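# Hold a hand fan to shade the marked square from lamp

## Task

Grip the hand fan and position it so its blade casts shadow from the desk lamp over the entire marked square on the table, then keep it held in that position; the lamp must not be moved.

## Robot and tools

Robot: two 6-joint arms, left_arm and right_arm, each ending in a two-finger gripper. Joint order for every arm, in rows and in result lists: waist, shoulder, elbow, forearm roll, wrist pitch, wrist roll. Stated joint ranges (rad): waist -6.283 to 6.283, shoulder -2.304 to 2.304, elbow -4.224 to 0.061, forearm roll -6.283 to 6.283, wrist pitch -2.164 to 2.164, wrist roll -6.283 to 6.283; real ends may differ by up to 0.010 rad. Contact-torque load limits (N m): waist 44.2, shoulder 41.5, elbow 32.6, forearm roll 16.3, wrist pitch 9.61, wrist roll 10.8; the weight of a held object counts toward these.

Frame: all hand positions, velocities and orientations are in the scene frame: origin at table-top height halfway between the nominal arm bases, +z up, +x out over the table, +y toward left_arm. Calibrated bases: left_arm at (-0.039, +0.412, +0.013) m, quat_wxyz (+1.000, 0, 0, -0.020); right_arm at (+0.046, -0.484, +0.013) m, quat_wxyz (+1.000, 0, 0, -0.004). Reported hand poses can be off by a few cm, more when reaching far. Gripper fingers point along the gripper's +z and close along its y; end_effector_position is the midpoint between closed pads, about 2 cm short of the fingertips.

The row: every commanded row has exactly 14 numbers, each in [-1, 1]: left_arm's six joint values then its opening, then right_arm's six joint values then its opening. Joint values are offsets, not angles: scaled so 1.0 = 2.262 rad, measured from the arm's Joint targets as they were when the action (or move) began, not from the previous row. Sending the same offset again moves the joint further. Sending 0 for a joint re-commands its current target. Opening is absolute, not an offset: +1 fully open, -1 closed. To leave a gripper as is, resend its present command (see Tool commands or grip_measured); 0 is a half-open command, not 'no change'.

execute_actions: argument actions is a list of actions; each action is a list of up to 15 rows, one row per 1/30 s step; a shorter action repeats its last row to fill 15 steps. An empty list just returns state and images. cameras chooses which images come back (null or ["all"] for all, [] for none). An action that would send a joint more than 0.010 rad beyond its range is refused for both arms; a malformed action or a failing first action rejects the whole call. Targets are kept within 0.692 rad of measured angles per step and scaled back if they would put the gripper over 70 mm from where it is, so big motions need several actions.

move: target is one 14-number row or a list of up to 15 rows; every row's joint offsets count from the same starting Joint targets. All joints travel together to arrive together, so hands follow curves, without collision avoidance. speed is the top rad/s of the joint with the longest way (0.01 to 3.14, default 0.5), one value or one per target. blend (rad) rounds corners between listed targets. opening_speed (0.2 or more per second on the -1..+1 scale) ramps the fingers gradually. blocking=false returns after about 0.5 s while the move continues. The whole list shares 10 s. Result adds a move: line such as done, off_target, moving, held or fault, with limits=held if steps were withheld. Faster moves hit harder on contact.

wait: seconds from 0 to 10; arms keep their last command; a running move carries on. stop: brakes a running move. zoom_image: camera (one of cam_head_left, cam_head_right, cam_high, cam_low, cam_left_wrist, cam_right_wrist) and region [x0, y0, x1, y1] in that camera's pixels from the top-left, at most 504 by 504. clear_fault: arm left_arm or right_arm; clears a reported torque fault. finished_scene: scene number (1 or 2); irreversible, only call once the fan is steadily shading the square.

Results: Joint positions and Joint velocities per arm (rad, rad/s) plus finger-pad gap (m; 0.084 open); Joint targets (the base for your next offsets); end_effector position, quat and velocities (velocities omitted when the arm reads 'within noise'); grip_measured on the command scale; joint torques (include arm weight, offset and noisy); Wrist depth as 7x7 grids of mm per wrist camera ('-' means no reading). 'joint sent to its limit' means a joint was clipped at its end. 'joint command not followed' means the inter-arm clearance check changed or held targets. Images: head cameras, cam_high and cam_low are 504x504, wrist cameras 896x504.

Gripping: to hold the fan, command an opening clearly under grip_measured; lower squeezes harder (about 24 N per pad max). Don't close fast or onto the other arm's fingers.

Avoid: knocking or moving the lamp, dropping the fan or letting anything leave the table (that fails), fast impacts with fixed or heavy things, any contact between the two arms, and torque faults (the arm backs off and halts until clear_fault). Holding loads or a stretched arm heats motors; MOTOR HOT appears near 65 C and at 80 C the arm is braked for 30-60 s, so hold the fan in a compact, low-effort pose. Loose objects may be nudged occasionally; recheck the shadow before finishing. Smooth, low-effort motion is preferred.

Each tool is called after "Emit:" by a JSON object that holds its "op" and its "data", one argument or row to a line.

## Session

Emit:
{"op": "execute_actions", "data": {
  "actions": []
}}

Scene clock: 0.00 s.
left_arm: end_effector_position=(+0.1020, +0.5249, +0.3008) grip_measured=+1.00 end_effector_quat_wxyz=(+0.639, -0.488, -0.592, -0.053) | right_arm: end_effector_position=(+0.7143, -0.5785, +0.1220) grip_measured=+1.00 end_effector_quat_wxyz=(-0.095, -0.514, +0.813, -0.257)
Joint positions: left_arm=[-0.135 -0.305 -0.427 0.589 -1.494 -2.466 0.084] | right_arm=[0.059 -0.88 -1.4 -0.982 -0.677 2.898 0.084]
Joint velocities: within noise
Joint torques (N m): no reading
Wrist depth (mm): cam_left_wrist=[1939 2181 2608 2693 2410 2150 2016 / 1888 2131 2552 2838 2541 2336 2049 / 1819 2102 2375 2887 2744 2487 2221 / 1776 1992 2352 2720 - 2635 2168 / - 1969 2219 2632 2868 2288 1850 / - 1880 2126 2500 2343 1916 1583 / - - 2086 2297 1952 1652 1419] | cam_right_wrist=[1885 1709 1548 1391 1311 306 289 / 1762 1603 1432 1350 312 299 277 / 1612 1477 1362 318 302 282 263 / 1497 1366 1286 304 285 268 253 / 1411 1300 1215 287 273 257 241 / 1304 1223 1144 269 259 244 230 / 1237 1154 1083 259 247 234 222]
Joint targets: left_arm=[-0.135 -0.305 -0.427 0.589 -1.494 -2.466] | right_arm=[0.059 -0.880 -1.400 -0.982 -0.677 2.898]
Tool commands: left_gripper/opening=+1.0 right_gripper/opening=+1.0

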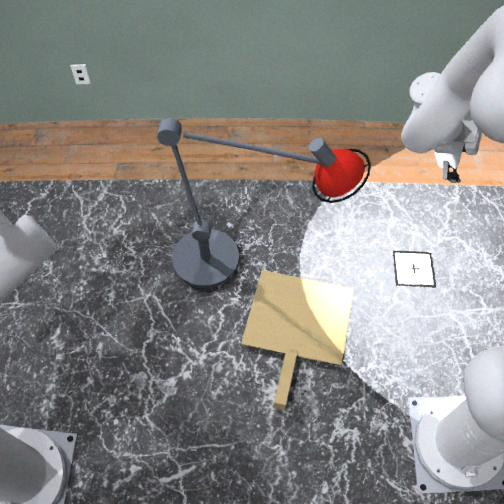

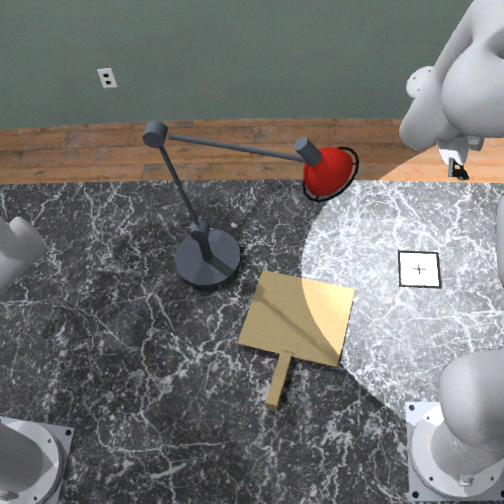

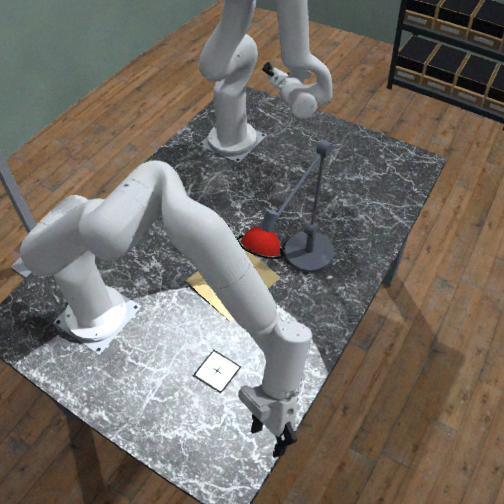

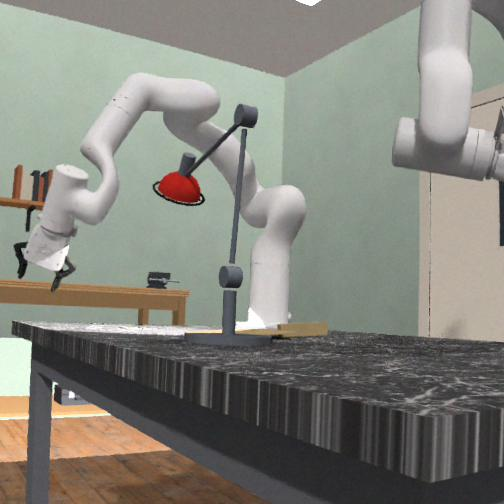

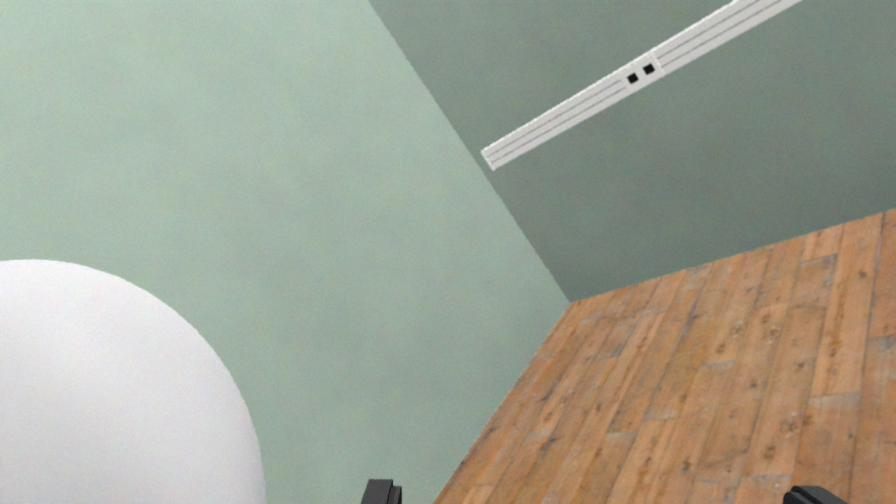

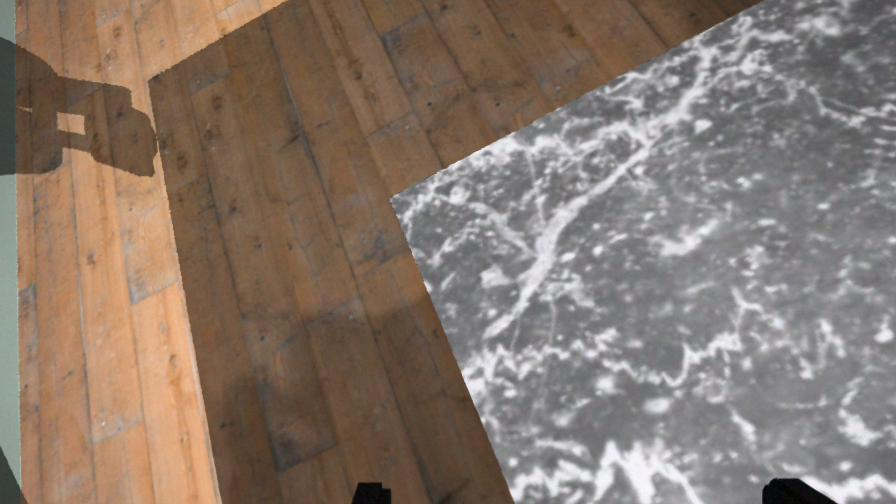

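Emit:
{"op": "zoom_image", "data": {
  "camera": "cam_low",
  "region": [130, 150, 350, 350]
}}

Emit:
{"op": "zoom_image", "data": {
  "camera": "cam_head_left",
  "region": [230, 240, 450, 420]
}}

Emit:
{"op": "zoom_image", "data": {
  "camera": "cam_high",
  "region": [130, 150, 350, 410]
}}

Scaled by 2.291 from the camera's 504x504 image, which has a finer 720x720 frame.

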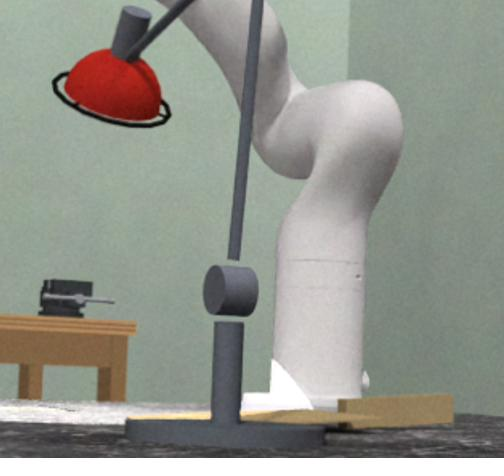

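Scaled by 2.291 from the camera's 504x504 image, which has a finer 720x720 frame.

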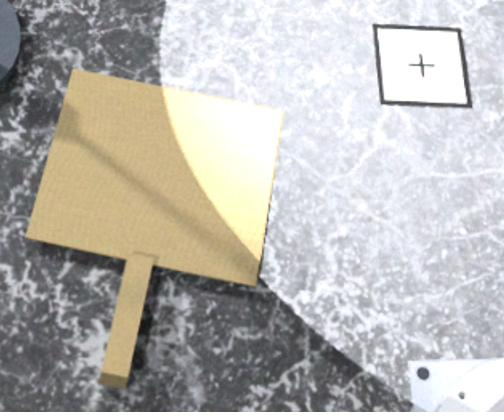

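Scaled by 1.938 from the camera's 504x504 image, which has a finer 720x720 frame.

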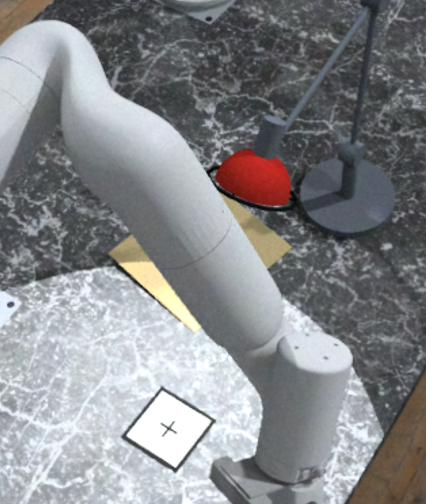

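Emit:
{"op": "move", "data": {
  "target": [
    [0,0,0,0,0,0,1, 0,0.34,0.4527,0.4341,0.1821,-0.6905,1],
    [0,0,0,0,0,0,1, 0.4695,0.34,0.4527,0.4341,0.1821,-0.6905,1]
  ],
  "blend": 0.05
}}

Scene clock: 87.33 s.
left_arm: end_effector_position=(+0.1020, +0.5249, +0.3008) grip_measured=+1.00 end_effector_quat_wxyz=(+0.639, -0.488, -0.592, -0.053) | right_arm: end_effector_position=(+0.1783, -0.2160, +0.1479) grip_measured=+1.00 end_effector_quat_wxyz=(+0.000, +0.994, -0.112, +0.000)
Joint positions: left_arm=[-0.135 -0.305 -0.427 0.589 -1.494 -2.466 0.084] | right_arm=[1.121 -0.111 -0.376 0 -0.265 1.337 0.084]
Joint velocities: within noise
Joint torques (N m): left_arm=[1.68 23.95 -12.59 0.18 -2.1 -0.18] | right_arm=[0.96 25.31 -10.45 0.88 0.16 -0.06]
Wrist depth (mm): cam_left_wrist=[1950 2184 2614 2724 2418 2158 2013 / 1899 2158 2499 2832 2582 2285 2081 / 1831 2063 2398 2797 2766 2475 2209 / 1767 1962 2264 2721 - 2615 2194 / - 1934 2200 2669 2880 2333 1891 / - 1927 2121 2493 2340 1920 1589 / - - 2069 2328 1956 1665 1423] | cam_right_wrist=[262 263 265 267 277 279 280 / 260 262 263 265 277 279 281 / 258 259 261 263 277 279 281 / 256 258 259 261 277 279 282 / 270 271 259 275 277 280 281 / 270 272 274 276 278 279 282 / 271 272 274 276 278 280 282]
Joint targets: left_arm=[-0.135 -0.305 -0.427 0.589 -1.494 -2.466] | right_arm=[1.121 -0.111 -0.376 0.000 -0.265 1.337]
move: done
camera_calibration:
cam_right_wrist: T_world_to_cam=[[-0.215927, -0.976222, 0.0191292, -0.143574], [-0.97638, 0.216032, 0.00354973, 0.286199], [-0.00759783, -0.0179108, -0.999811, 0.269433], [0, 0, 0, 1]] pos_world=[0.250485, -0.197162, 0.271113]

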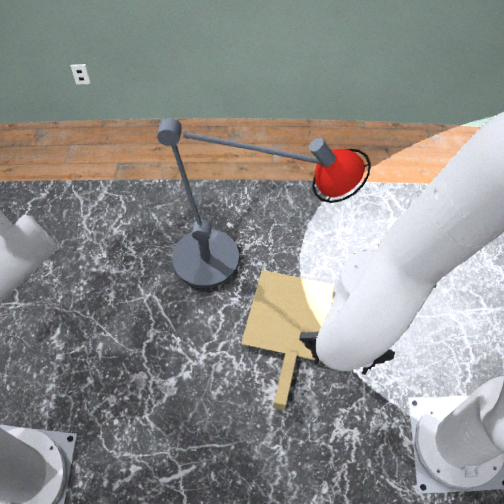

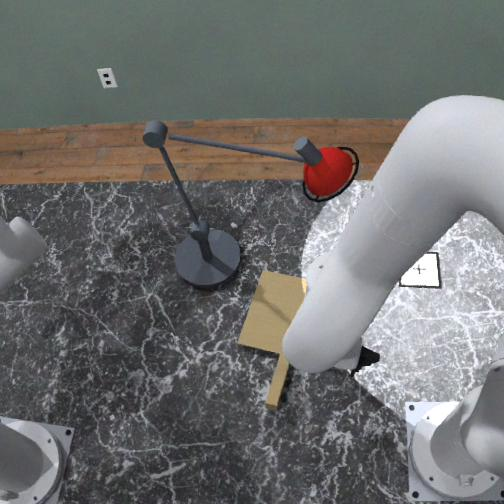

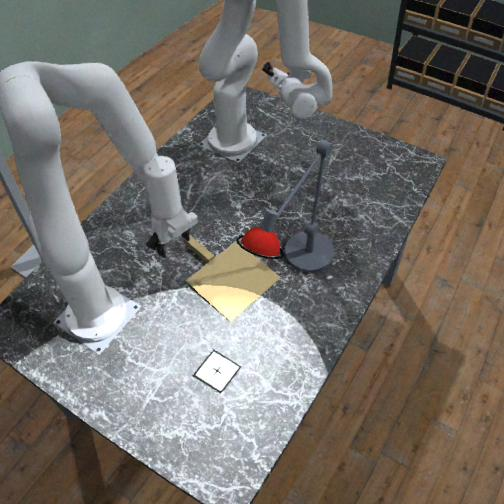

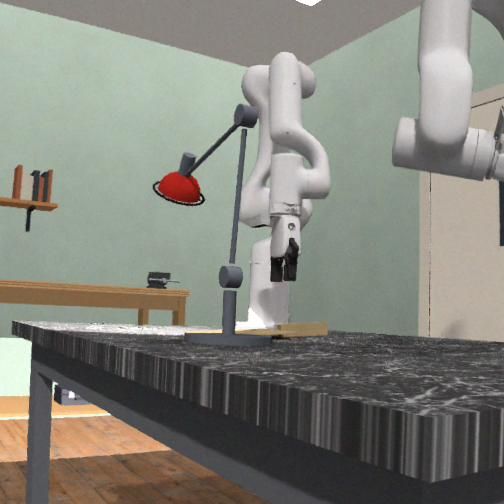

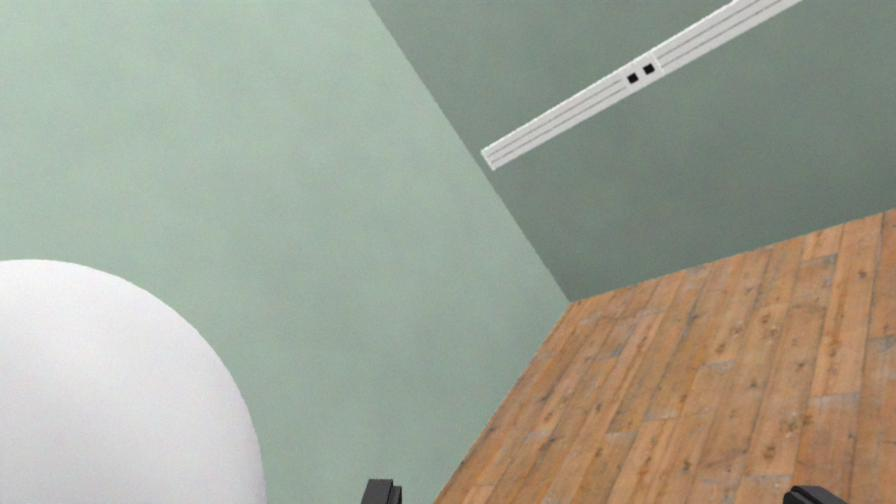

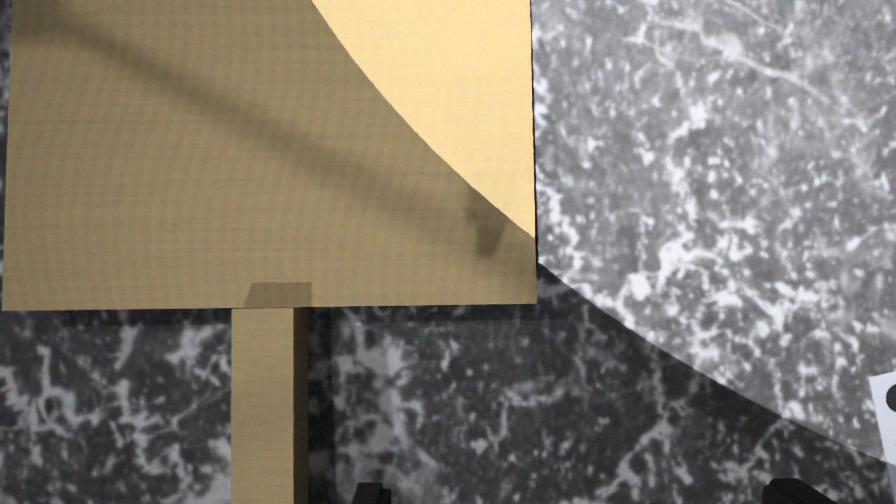

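Emit:
{"op": "move", "data": {
  "target": [0,0,0,0,0,0,1, 0.0119,-0.1342,-0.1214,0,0.0128,0.0119,1],
  "speed": 0.3
}}

Scene clock: 98.87 s.
left_arm: end_effector_position=(+0.1020, +0.5249, +0.3008) grip_measured=+1.00 end_effector_quat_wxyz=(+0.639, -0.488, -0.592, -0.053) | right_arm: end_effector_position=(+0.2141, -0.1190, +0.1099) grip_measured=+1.00 end_effector_quat_wxyz=(+0.000, +0.994, -0.112, +0.000)
Joint positions: left_arm=[-0.135 -0.305 -0.427 0.589 -1.494 -2.466 0.084] | right_arm=[1.148 -0.415 -0.65 0 -0.236 1.363 0.084]
Joint velocities: within noise
Joint torques (N m): left_arm=[1.18 26.29 -12.19 -0.03 -2.09 -0.15] | right_arm=[2.37 17.12 -16.01 0.38 0.49 0.34]
Wrist depth (mm): cam_left_wrist=[1946 2204 2569 2707 2417 2149 1960 / 1870 2168 2455 2852 2604 2306 2101 / 1842 2060 2382 2834 2758 2498 2211 / 1784 1988 2276 2748 - 2646 2201 / - 1964 2233 2640 2913 2289 1832 / - 1903 2146 2441 2352 1913 1599 / - - 2079 2321 1946 1672 1417] | cam_right_wrist=[231 233 227 228 230 232 241 / 232 233 225 227 228 230 241 / 232 233 223 225 226 228 242 / 232 233 222 223 225 226 242 / 232 233 220 222 223 225 242 / 233 234 236 237 239 241 242 / 233 234 236 237 239 241 242]
Joint targets: left_arm=[-0.135 -0.305 -0.427 0.589 -1.494 -2.466] | right_arm=[1.148 -0.415 -0.651 0.000 -0.236 1.363]
move: done
camera_calibration:
cam_right_wrist: T_world_to_cam=[[-0.215832, -0.976243, 0.019107, -0.0404489], [-0.976402, 0.215935, 0.00345382, 0.300352], [-0.00749765, -0.0179107, -0.999811, 0.233521], [0, 0, 0, 1]] pos_world=[0.286285, -0.100162, 0.233213]

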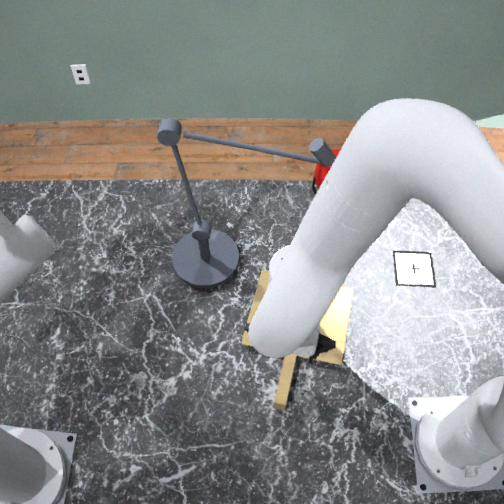

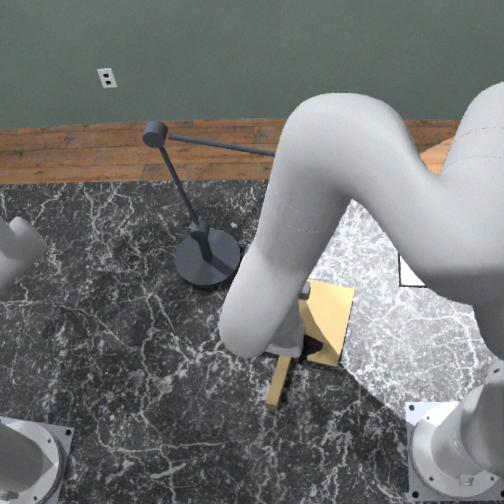

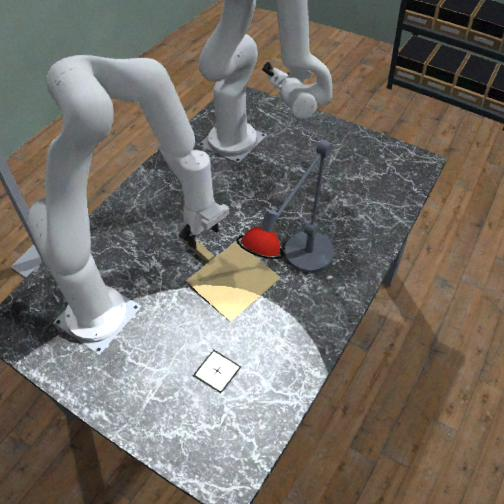

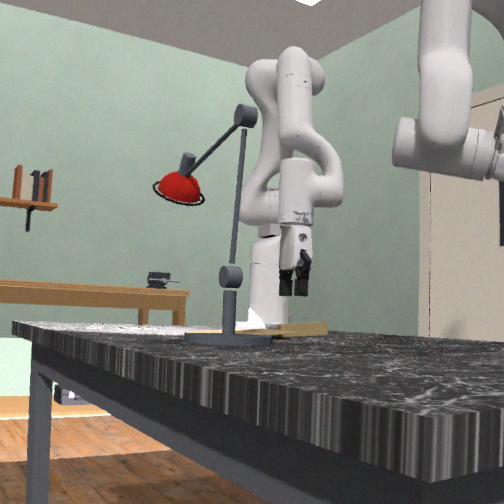

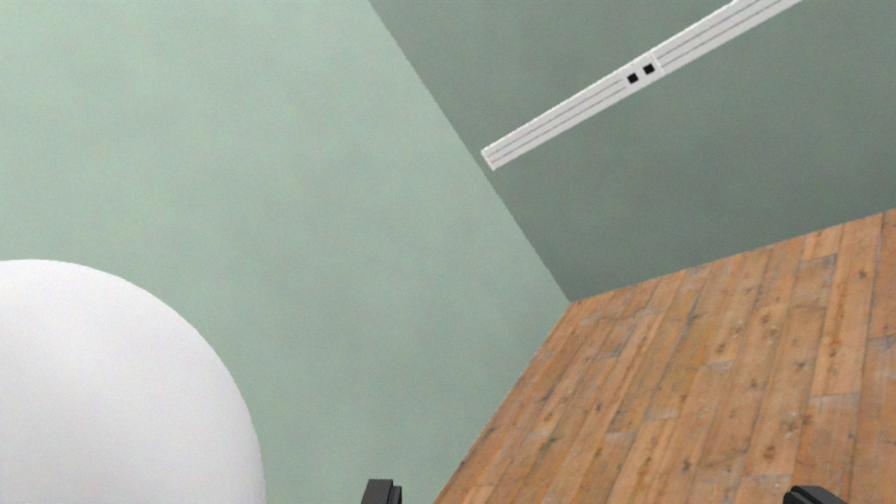

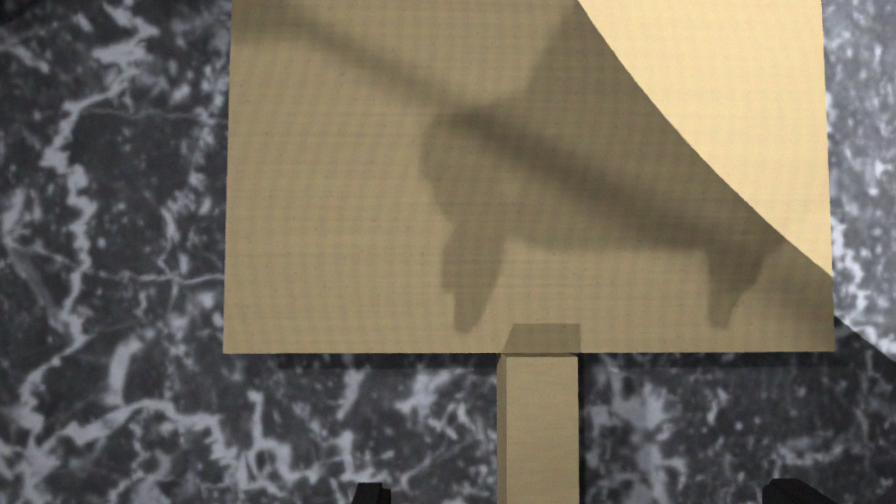

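Emit:
{"op": "move", "data": {
  "target": [0,0,0,0,0,0,1, -0.0009,-0.0937,-0.0119,0,0.0818,-0.0009,1],
  "speed": 0.1
}}

Emit:
{"op": "zoom_image", "data": {
  "camera": "cam_low",
  "region": [190, 200, 390, 350]
}}

Scene clock: 108.53 s.
left_arm: end_effector_position=(+0.1020, +0.5249, +0.3008) grip_measured=+1.00 end_effector_quat_wxyz=(+0.639, -0.488, -0.592, -0.053) | right_arm: end_effector_position=(+0.2138, -0.1215, +0.0303) grip_measured=+1.00 end_effector_quat_wxyz=(+0.000, +0.994, -0.112, +0.000)
Joint positions: left_arm=[-0.135 -0.305 -0.427 0.589 -1.494 -2.466 0.084] | right_arm=[1.146 -0.627 -0.678 0 -0.051 1.361 0.084]
Joint velocities: within noise
Joint torques (N m): left_arm=[0.71 25.5 -11.85 0.17 -2.18 -0.05] | right_arm=[-2.15 18.84 -12.26 0.27 0.56 0]
Wrist depth (mm): cam_left_wrist=[1923 2211 2589 2693 2396 2173 1971 / 1885 2171 2483 2814 2538 2277 2074 / 1800 2055 2324 2792 2739 2460 2236 / 1787 2012 2276 2733 - 2640 2180 / - 1945 2200 2630 2854 2307 1850 / - 1913 2120 2525 2363 1919 1580 / - - 2122 2317 1973 1645 1422] | cam_right_wrist=[- - - - - - - / - - - - - - - / - - - - - - - / - - - - - - - / - - - - - - - / - - - - - - - / - - - - - - -]
Joint targets: left_arm=[-0.135 -0.305 -0.427 0.589 -1.494 -2.466] | right_arm=[1.146 -0.627 -0.678 0.000 -0.051 1.361]
move: done
camera_calibration:
cam_right_wrist: T_world_to_cam=[[-0.215832, -0.976243, 0.019107, -0.0413338], [-0.976402, 0.215935, 0.00345382, 0.300853], [-0.00749765, -0.0179107, -0.999811, 0.153791], [0, 0, 0, 1]] pos_world=[0.285985, -0.102562, 0.153513]

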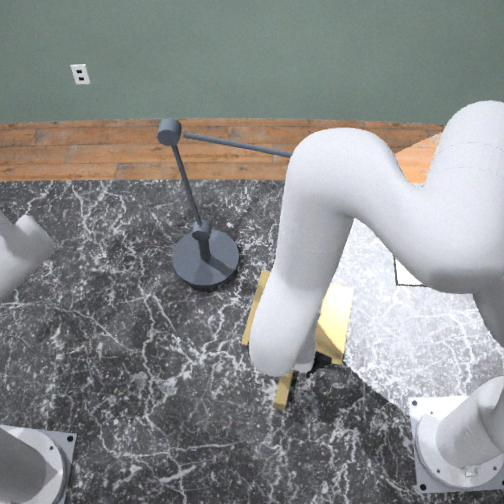

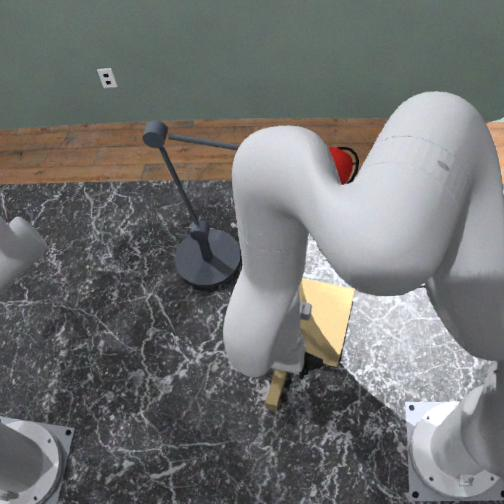

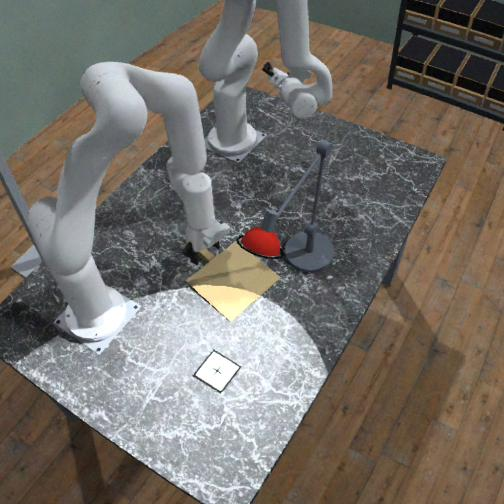

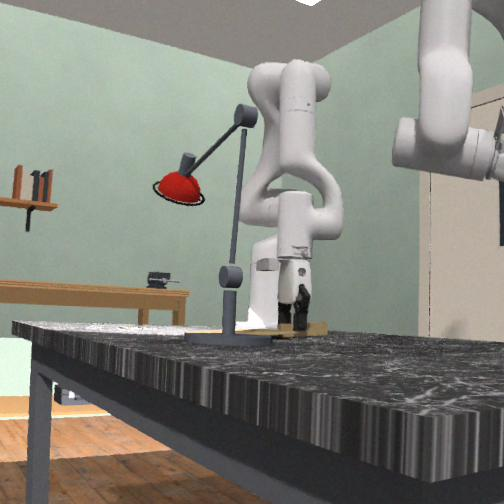

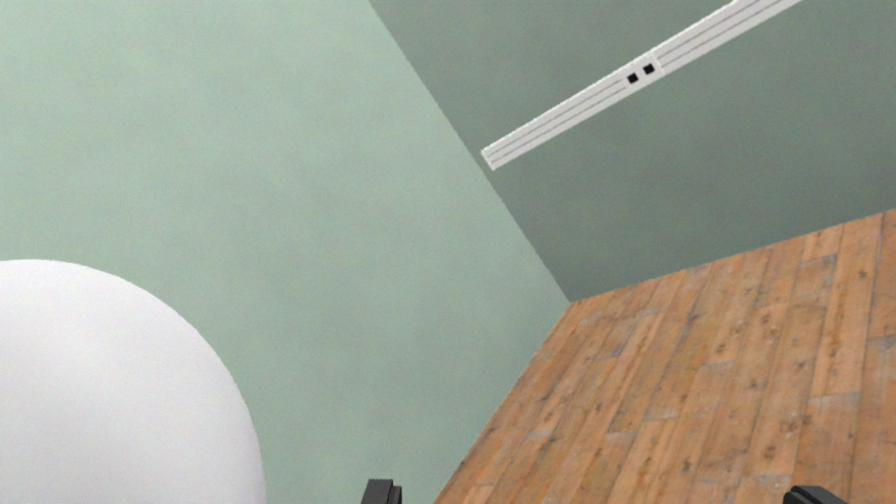

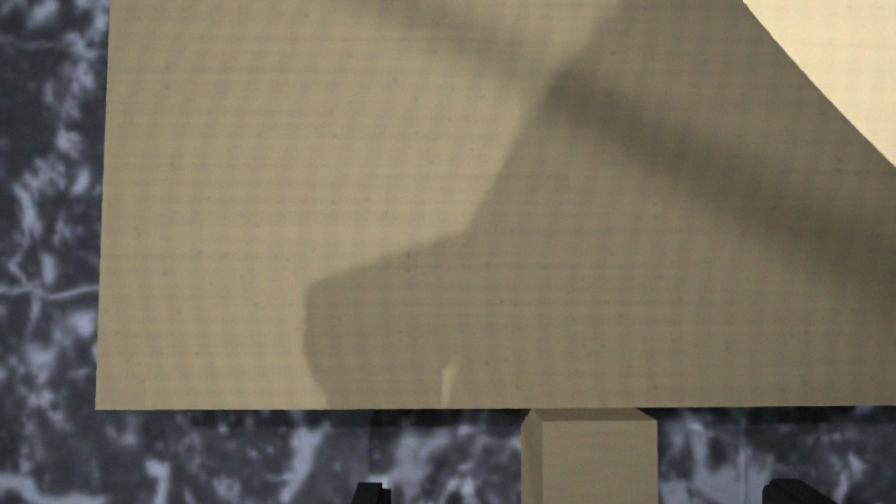

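Scaled by 2.520 from the camera's 504x504 image, which has a finer 720x720 frame.

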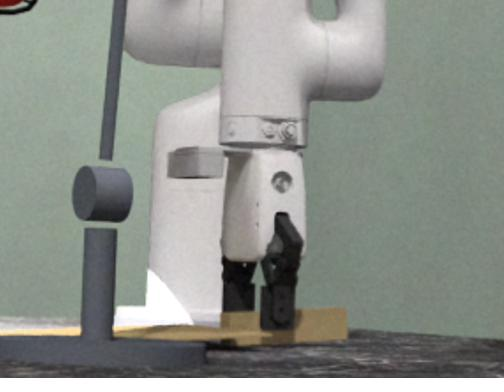

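Emit:
{"op": "move", "data": {
  "target": [0,0,0,0,0,0,1, 0,0,0,0,0,0,-0.7],
  "opening_speed": 0.5,
  "cameras": ["cam_low","cam_right_wrist"]
}}

Scene clock: 113.37 s.
left_arm: end_effector_position=(+0.1020, +0.5249, +0.3008) grip_measured=+1.00 end_effector_quat_wxyz=(+0.639, -0.488, -0.592, -0.053) | right_arm: end_effector_position=(+0.2138, -0.1215, +0.0302) grip_measured=-0.46 end_effector_quat_wxyz=(+0.000, +0.994, -0.112, +0.000)
Joint positions: left_arm=[-0.135 -0.305 -0.427 0.589 -1.494 -2.466 0.084] | right_arm=[1.146 -0.627 -0.678 0 -0.051 1.361 0.024]
Joint velocities: within noise
Joint torques (N m): left_arm=[0.57 24.9 -11.81 0.21 -2.13 -0.09] | right_arm=[-2.17 21.51 -8.78 0.5 0.12 0.09]
Wrist depth (mm): cam_left_wrist=[1939 2164 2658 2702 2411 2145 2005 / 1882 2156 2490 2868 2598 2319 2088 / 1816 2037 2384 2827 2793 2470 2190 / 1781 1958 2316 2736 - 2555 2187 / - 1928 2203 2650 2901 2327 1842 / - 1908 2115 2437 2359 1930 1607 / - - 2076 2272 1968 1663 1428] | cam_right_wrist=[- - - - - - - / - - - - - - - / - - - - - - - / - - - - - - - / - - - - - - - / - - - - - - - / - - - - - - -]
Joint targets: left_arm=[-0.135 -0.305 -0.427 0.589 -1.494 -2.466] | right_arm=[1.146 -0.627 -0.678 0.000 -0.051 1.361]
move: done
camera_calibration:
cam_right_wrist: T_world_to_cam=[[-0.215832, -0.976243, 0.019107, -0.0414295], [-0.976402, 0.215935, 0.00345382, 0.300875], [-0.00749765, -0.0179107, -0.999811, 0.153689], [0, 0, 0, 1]] pos_world=[0.285985, -0.102662, 0.153413]
Images, in order (width x height): cam_low 504x504, cam_right_wrist 896x504.

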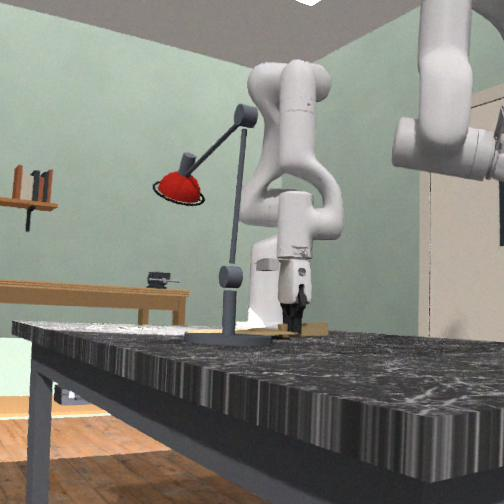

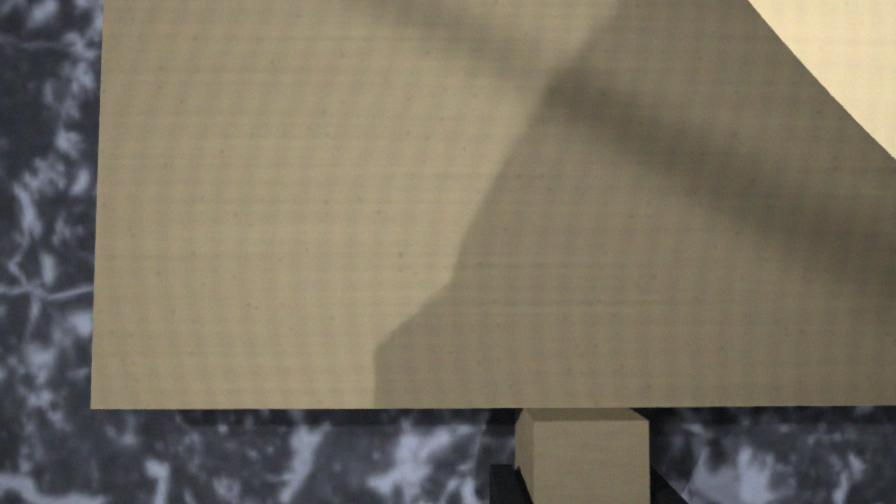

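Emit:
{"op": "move", "data": {
  "target": [0,0,0,0,0,0,1, 0,0.0548,0.0108,0,-0.0440,0,-1],
  "speed": 0.1
}}

Emit:
{"op": "zoom_image", "data": {
  "camera": "cam_low",
  "region": [130, 200, 390, 350]
}}

Scene clock: 118.67 s.
left_arm: end_effector_position=(+0.1020, +0.5249, +0.3008) grip_measured=+1.00 end_effector_quat_wxyz=(+0.639, -0.488, -0.592, -0.053) | right_arm: end_effector_position=(+0.2138, -0.1216, +0.0751) grip_measured=-0.46 end_effector_quat_wxyz=(+0.000, +0.994, -0.112, +0.000)
Joint positions: left_arm=[-0.135 -0.305 -0.427 0.589 -1.494 -2.466 0.084] | right_arm=[1.146 -0.503 -0.653 0 -0.15 1.361 0.024]
Joint velocities: within noise
Joint torques (N m): left_arm=[1.22 24.5 -11.56 0.1 -2.19 -0.05] | right_arm=[-0.61 43.83 -9.1 0.49 -0.09 0.03]
Wrist depth (mm): cam_left_wrist=[1958 2198 2537 2684 2407 2149 1991 / 1880 2113 2493 2800 2548 2321 2083 / 1844 2057 2405 2848 2712 2545 2176 / 1771 2007 2293 2746 - 2623 2194 / - 1945 2220 2660 2884 2321 1821 / - 1927 2149 2497 2329 1940 1578 / - - 2094 2296 1960 1661 1415] | cam_right_wrist=[- - - - - - - / - - - - - - - / - - - - - - - / - - - - - - - / - - - - - - - / 201 201 202 - - 204 205 / 200 201 202 - - 204 205]
Joint targets: left_arm=[-0.135 -0.305 -0.427 0.589 -1.494 -2.466] | right_arm=[1.146 -0.503 -0.653 0.000 -0.150 1.361]
move: done
camera_calibration:
cam_right_wrist: T_world_to_cam=[[-0.215832, -0.976243, 0.019107, -0.0423851], [-0.976402, 0.215935, 0.00345382, 0.300741], [-0.00749765, -0.0179107, -0.999811, 0.198579], [0, 0, 0, 1]] pos_world=[0.285985, -0.102762, 0.198313]

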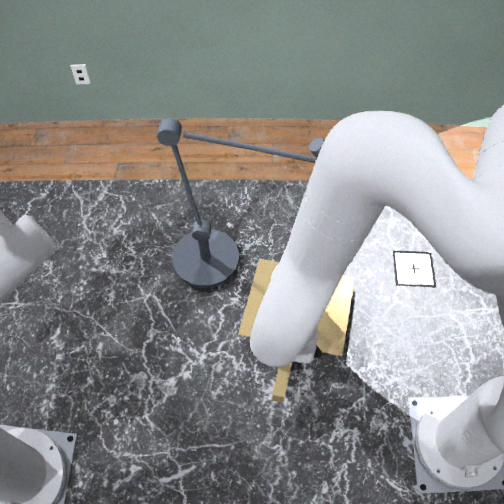

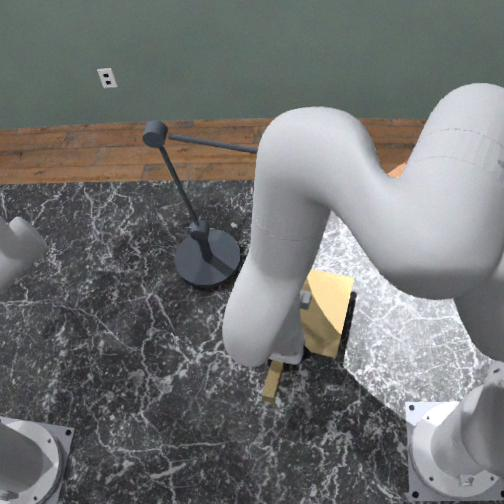

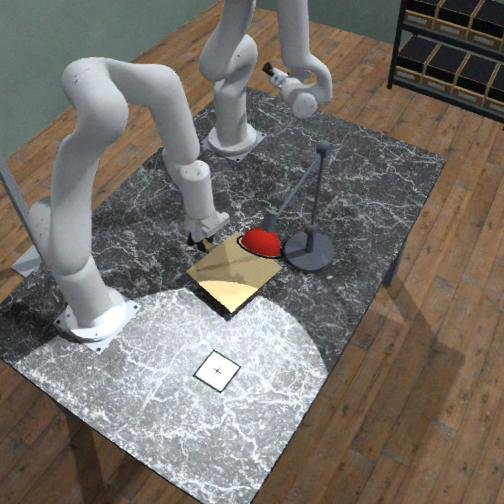

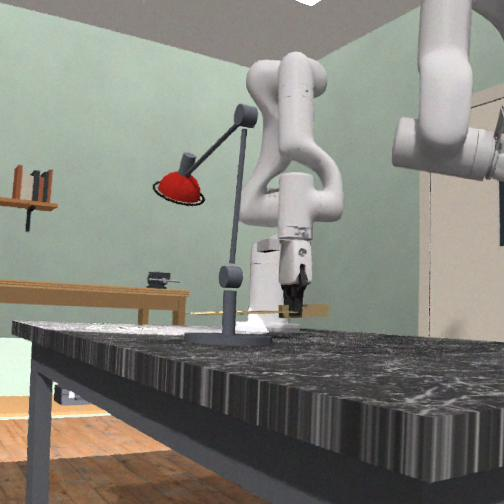

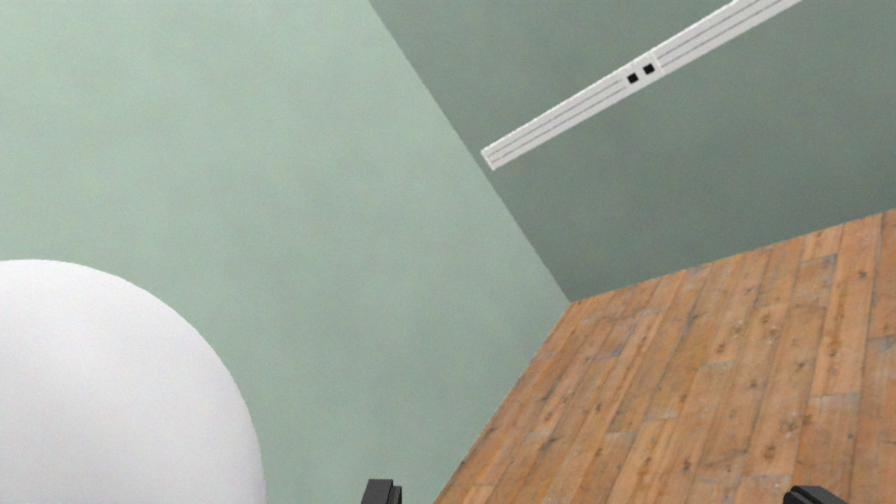

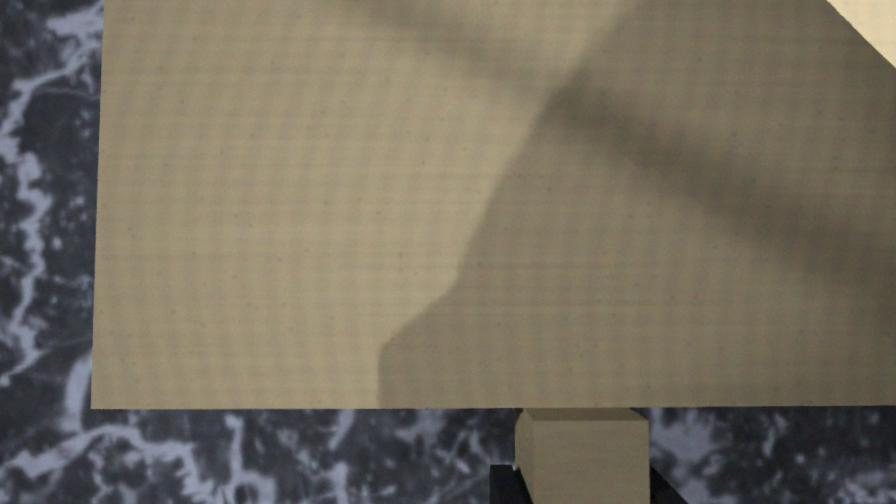

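Scaled by 1.938 from the camera's 504x504 image, which has a finer 720x720 frame.

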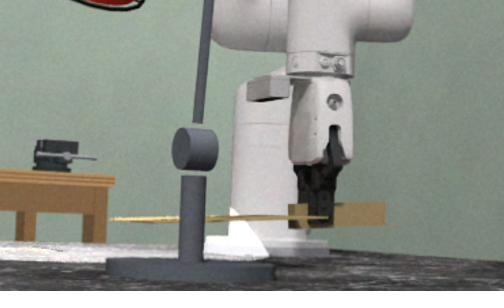

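Emit:
{"op": "move", "data": {
  "target": [0,0,0,0,0,0,1, -0.3572,0.0381,0.0717,0,0.0336,-0.3572,-1],
  "speed": 0.25
}}

Emit:
{"op": "zoom_image", "data": {
  "camera": "cam_high",
  "region": [130, 200, 350, 420]
}}

Emit:
{"op": "zoom_image", "data": {
  "camera": "cam_head_left",
  "region": [300, 180, 500, 400]
}}

Scene clock: 128.53 s.
left_arm: end_effector_position=(+0.1020, +0.5249, +0.3008) grip_measured=+1.00 end_effector_quat_wxyz=(+0.639, -0.488, -0.592, -0.053) | right_arm: end_effector_position=(+0.3664, -0.3749, +0.0751) grip_measured=-0.46 end_effector_quat_wxyz=(+0.000, +0.994, -0.112, +0.000)
Joint positions: left_arm=[-0.135 -0.305 -0.427 0.589 -1.494 -2.466 0.084] | right_arm=[0.338 -0.417 -0.491 0 -0.074 0.554 0.024]
Joint velocities: within noise
Joint torques (N m): left_arm=[1.54 23.99 -11.78 -0.04 -2.13 -0.11] | right_arm=[-2.94 37.36 -7.01 0.65 0.49 -0.18]
Wrist depth (mm): cam_left_wrist=[1937 2226 2589 2711 2391 2179 2002 / 1880 2093 2509 2833 2602 2288 2091 / 1819 2032 2395 2803 2756 2488 2182 / 1773 1995 2294 2746 - 2661 2197 / - 1920 2177 2596 2848 2291 1863 / - 1909 2123 2483 2379 1903 1594 / - - 2109 2295 1958 1654 1408] | cam_right_wrist=[- - - - - - - / - - - - - - - / - - - - - - - / - - - - - - - / - - - - - - - / 200 201 202 - - 205 207 / 200 201 202 - - 206 207]
Joint targets: left_arm=[-0.135 -0.305 -0.427 0.589 -1.494 -2.466] | right_arm=[0.338 -0.417 -0.491 0.000 -0.074 0.553]
move: done
camera_calibration:
cam_right_wrist: T_world_to_cam=[[-0.215736, -0.976266, 0.0190304, -0.256766], [-0.976422, 0.21584, 0.00357478, 0.504387], [-0.00759747, -0.0178105, -0.999813, 0.195266], [0, 0, 0, 1]] pos_world=[0.438584, -0.356061, 0.198313]

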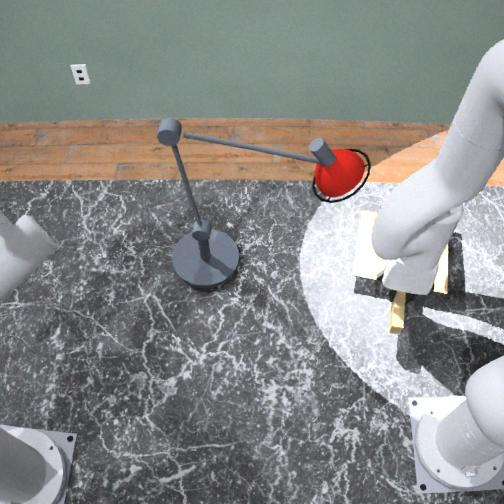

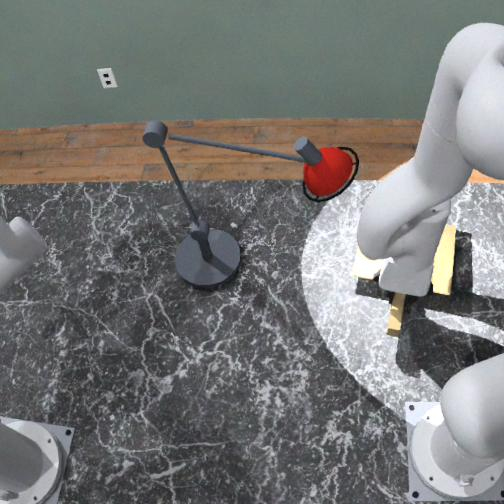

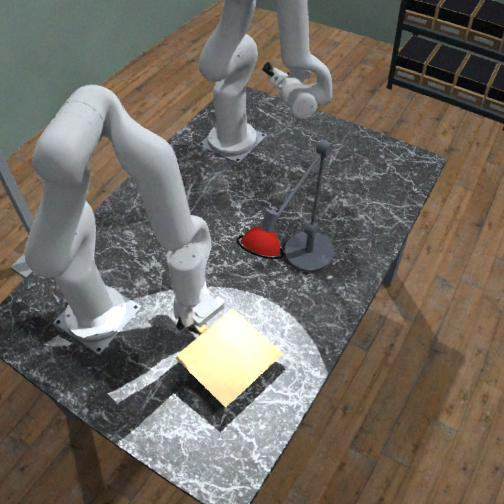

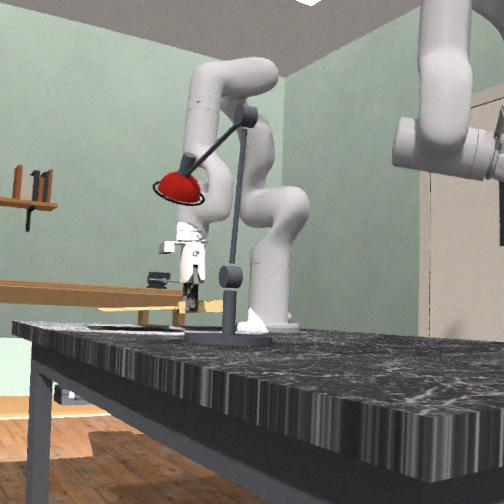

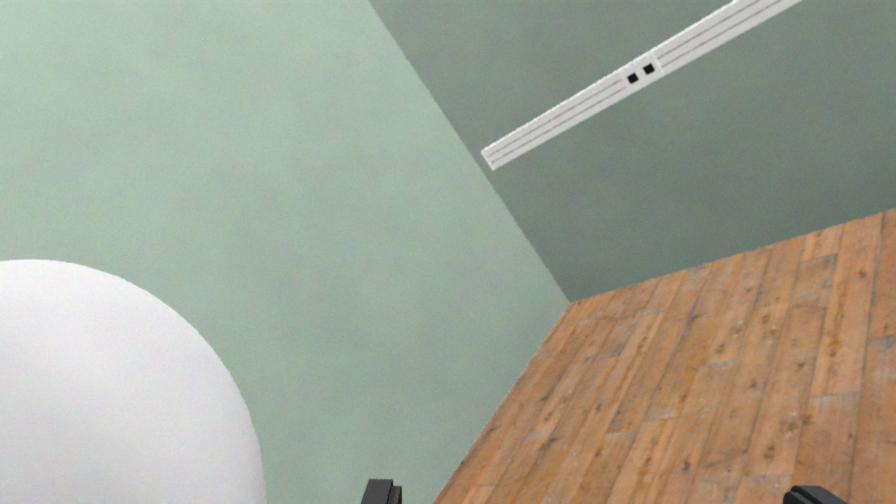

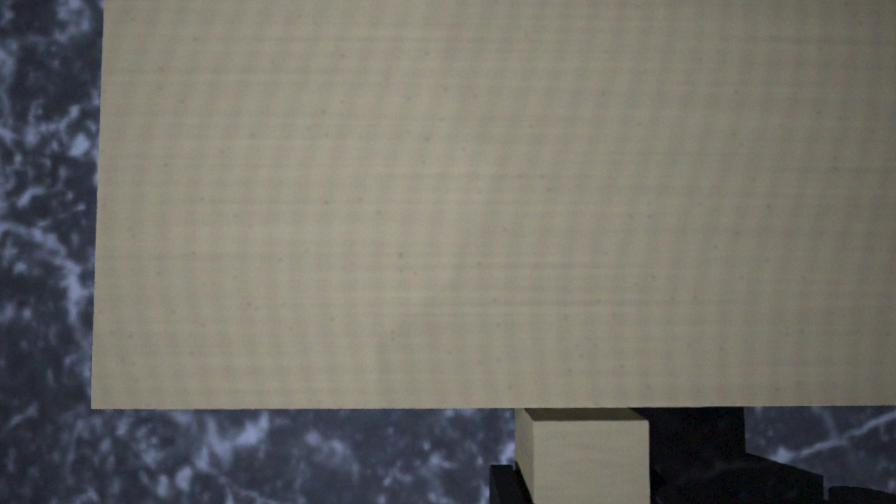

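Scaled by 2.291 from the camera's 504x504 image, which has a finer 720x720 frame.

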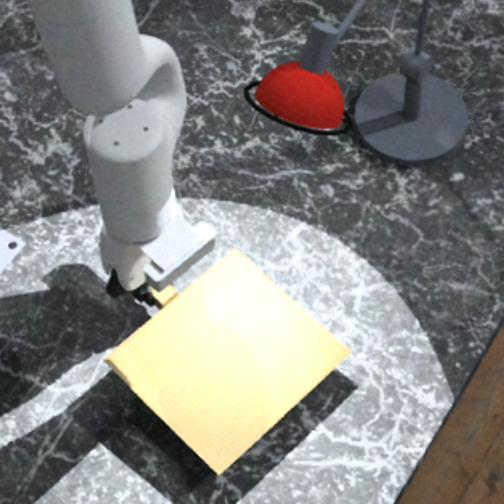

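Scaled by 2.291 from the camera's 504x504 image, which has a finer 720x720 frame.

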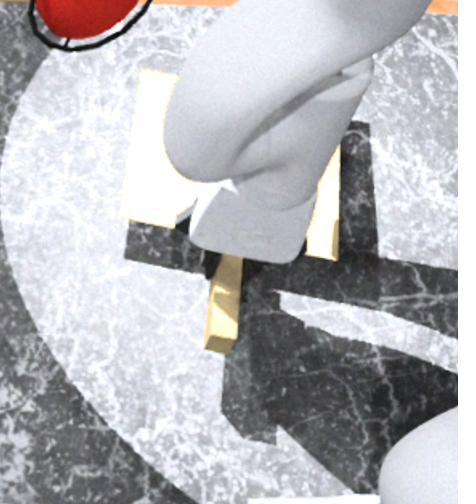

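Emit:
{"op": "wait", "data": {
  "seconds": 3,
  "cameras": ["cam_head_left","cam_high"]
}}

Scene clock: 134.80 s.
left_arm: end_effector_position=(+0.1020, +0.5249, +0.3008) grip_measured=+1.00 end_effector_quat_wxyz=(+0.639, -0.488, -0.592, -0.053) | right_arm: end_effector_position=(+0.3664, -0.3750, +0.0751) grip_measured=-0.46 end_effector_quat_wxyz=(+0.000, +0.994, -0.112, +0.000)
Joint positions: left_arm=[-0.135 -0.305 -0.427 0.589 -1.494 -2.466 0.084] | right_arm=[0.338 -0.417 -0.491 0 -0.074 0.553 0.024]
Joint velocities: within noise
Joint torques (N m): left_arm=[0.26 25.45 -11.27 0.06 -2.17 0] | right_arm=[-3.81 33.11 -9.36 0.56 0.09 0.03]
Wrist depth (mm): cam_left_wrist=[1965 2188 2563 2698 2426 2189 1976 / 1899 2118 2482 2845 2542 2307 2079 / 1831 2067 2353 2791 2817 2460 2224 / 1781 2000 2293 2690 - 2614 2195 / - 1952 2254 2652 2920 2324 1869 / - 1926 2126 2472 2347 1917 1588 / - - 2105 2327 1953 1648 1418] | cam_right_wrist=[- - - - - - - / - - - - - - - / - - - - - - - / - - - - - - - / - - - - - - - / 200 201 202 - - 205 206 / 200 201 202 - - 206 207]
Joint targets: left_arm=[-0.135 -0.305 -0.427 0.589 -1.494 -2.466] | right_arm=[0.338 -0.417 -0.491 0.000 -0.074 0.553]
Tool commands: left_gripper/opening=+1.0 right_gripper/opening=-1.0
wait: 3.00 s; at rest from the start
Images, in order (width x height): cam_head_left 504x504, cam_high 504x504.

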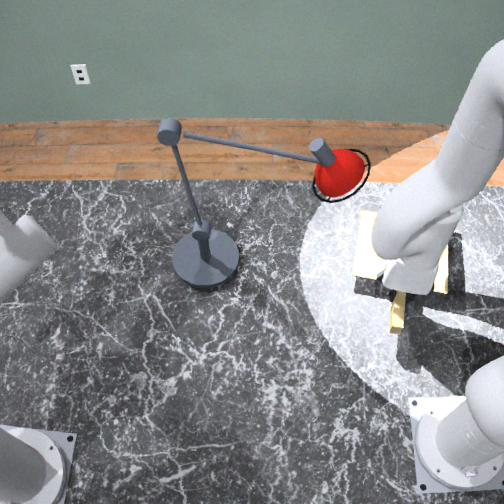

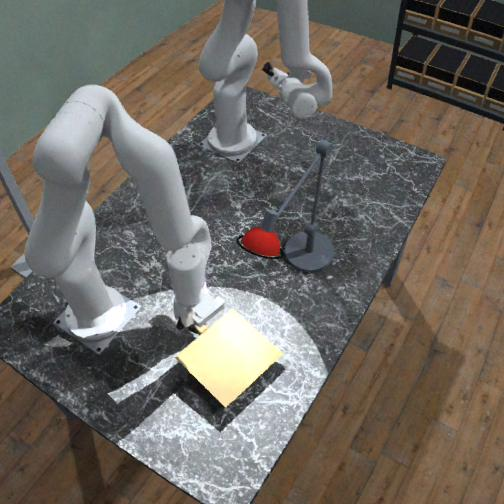

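Emit:
{"op": "finished_scene", "data": {
  "scene": 1
}}

The scene is finished: the task was done.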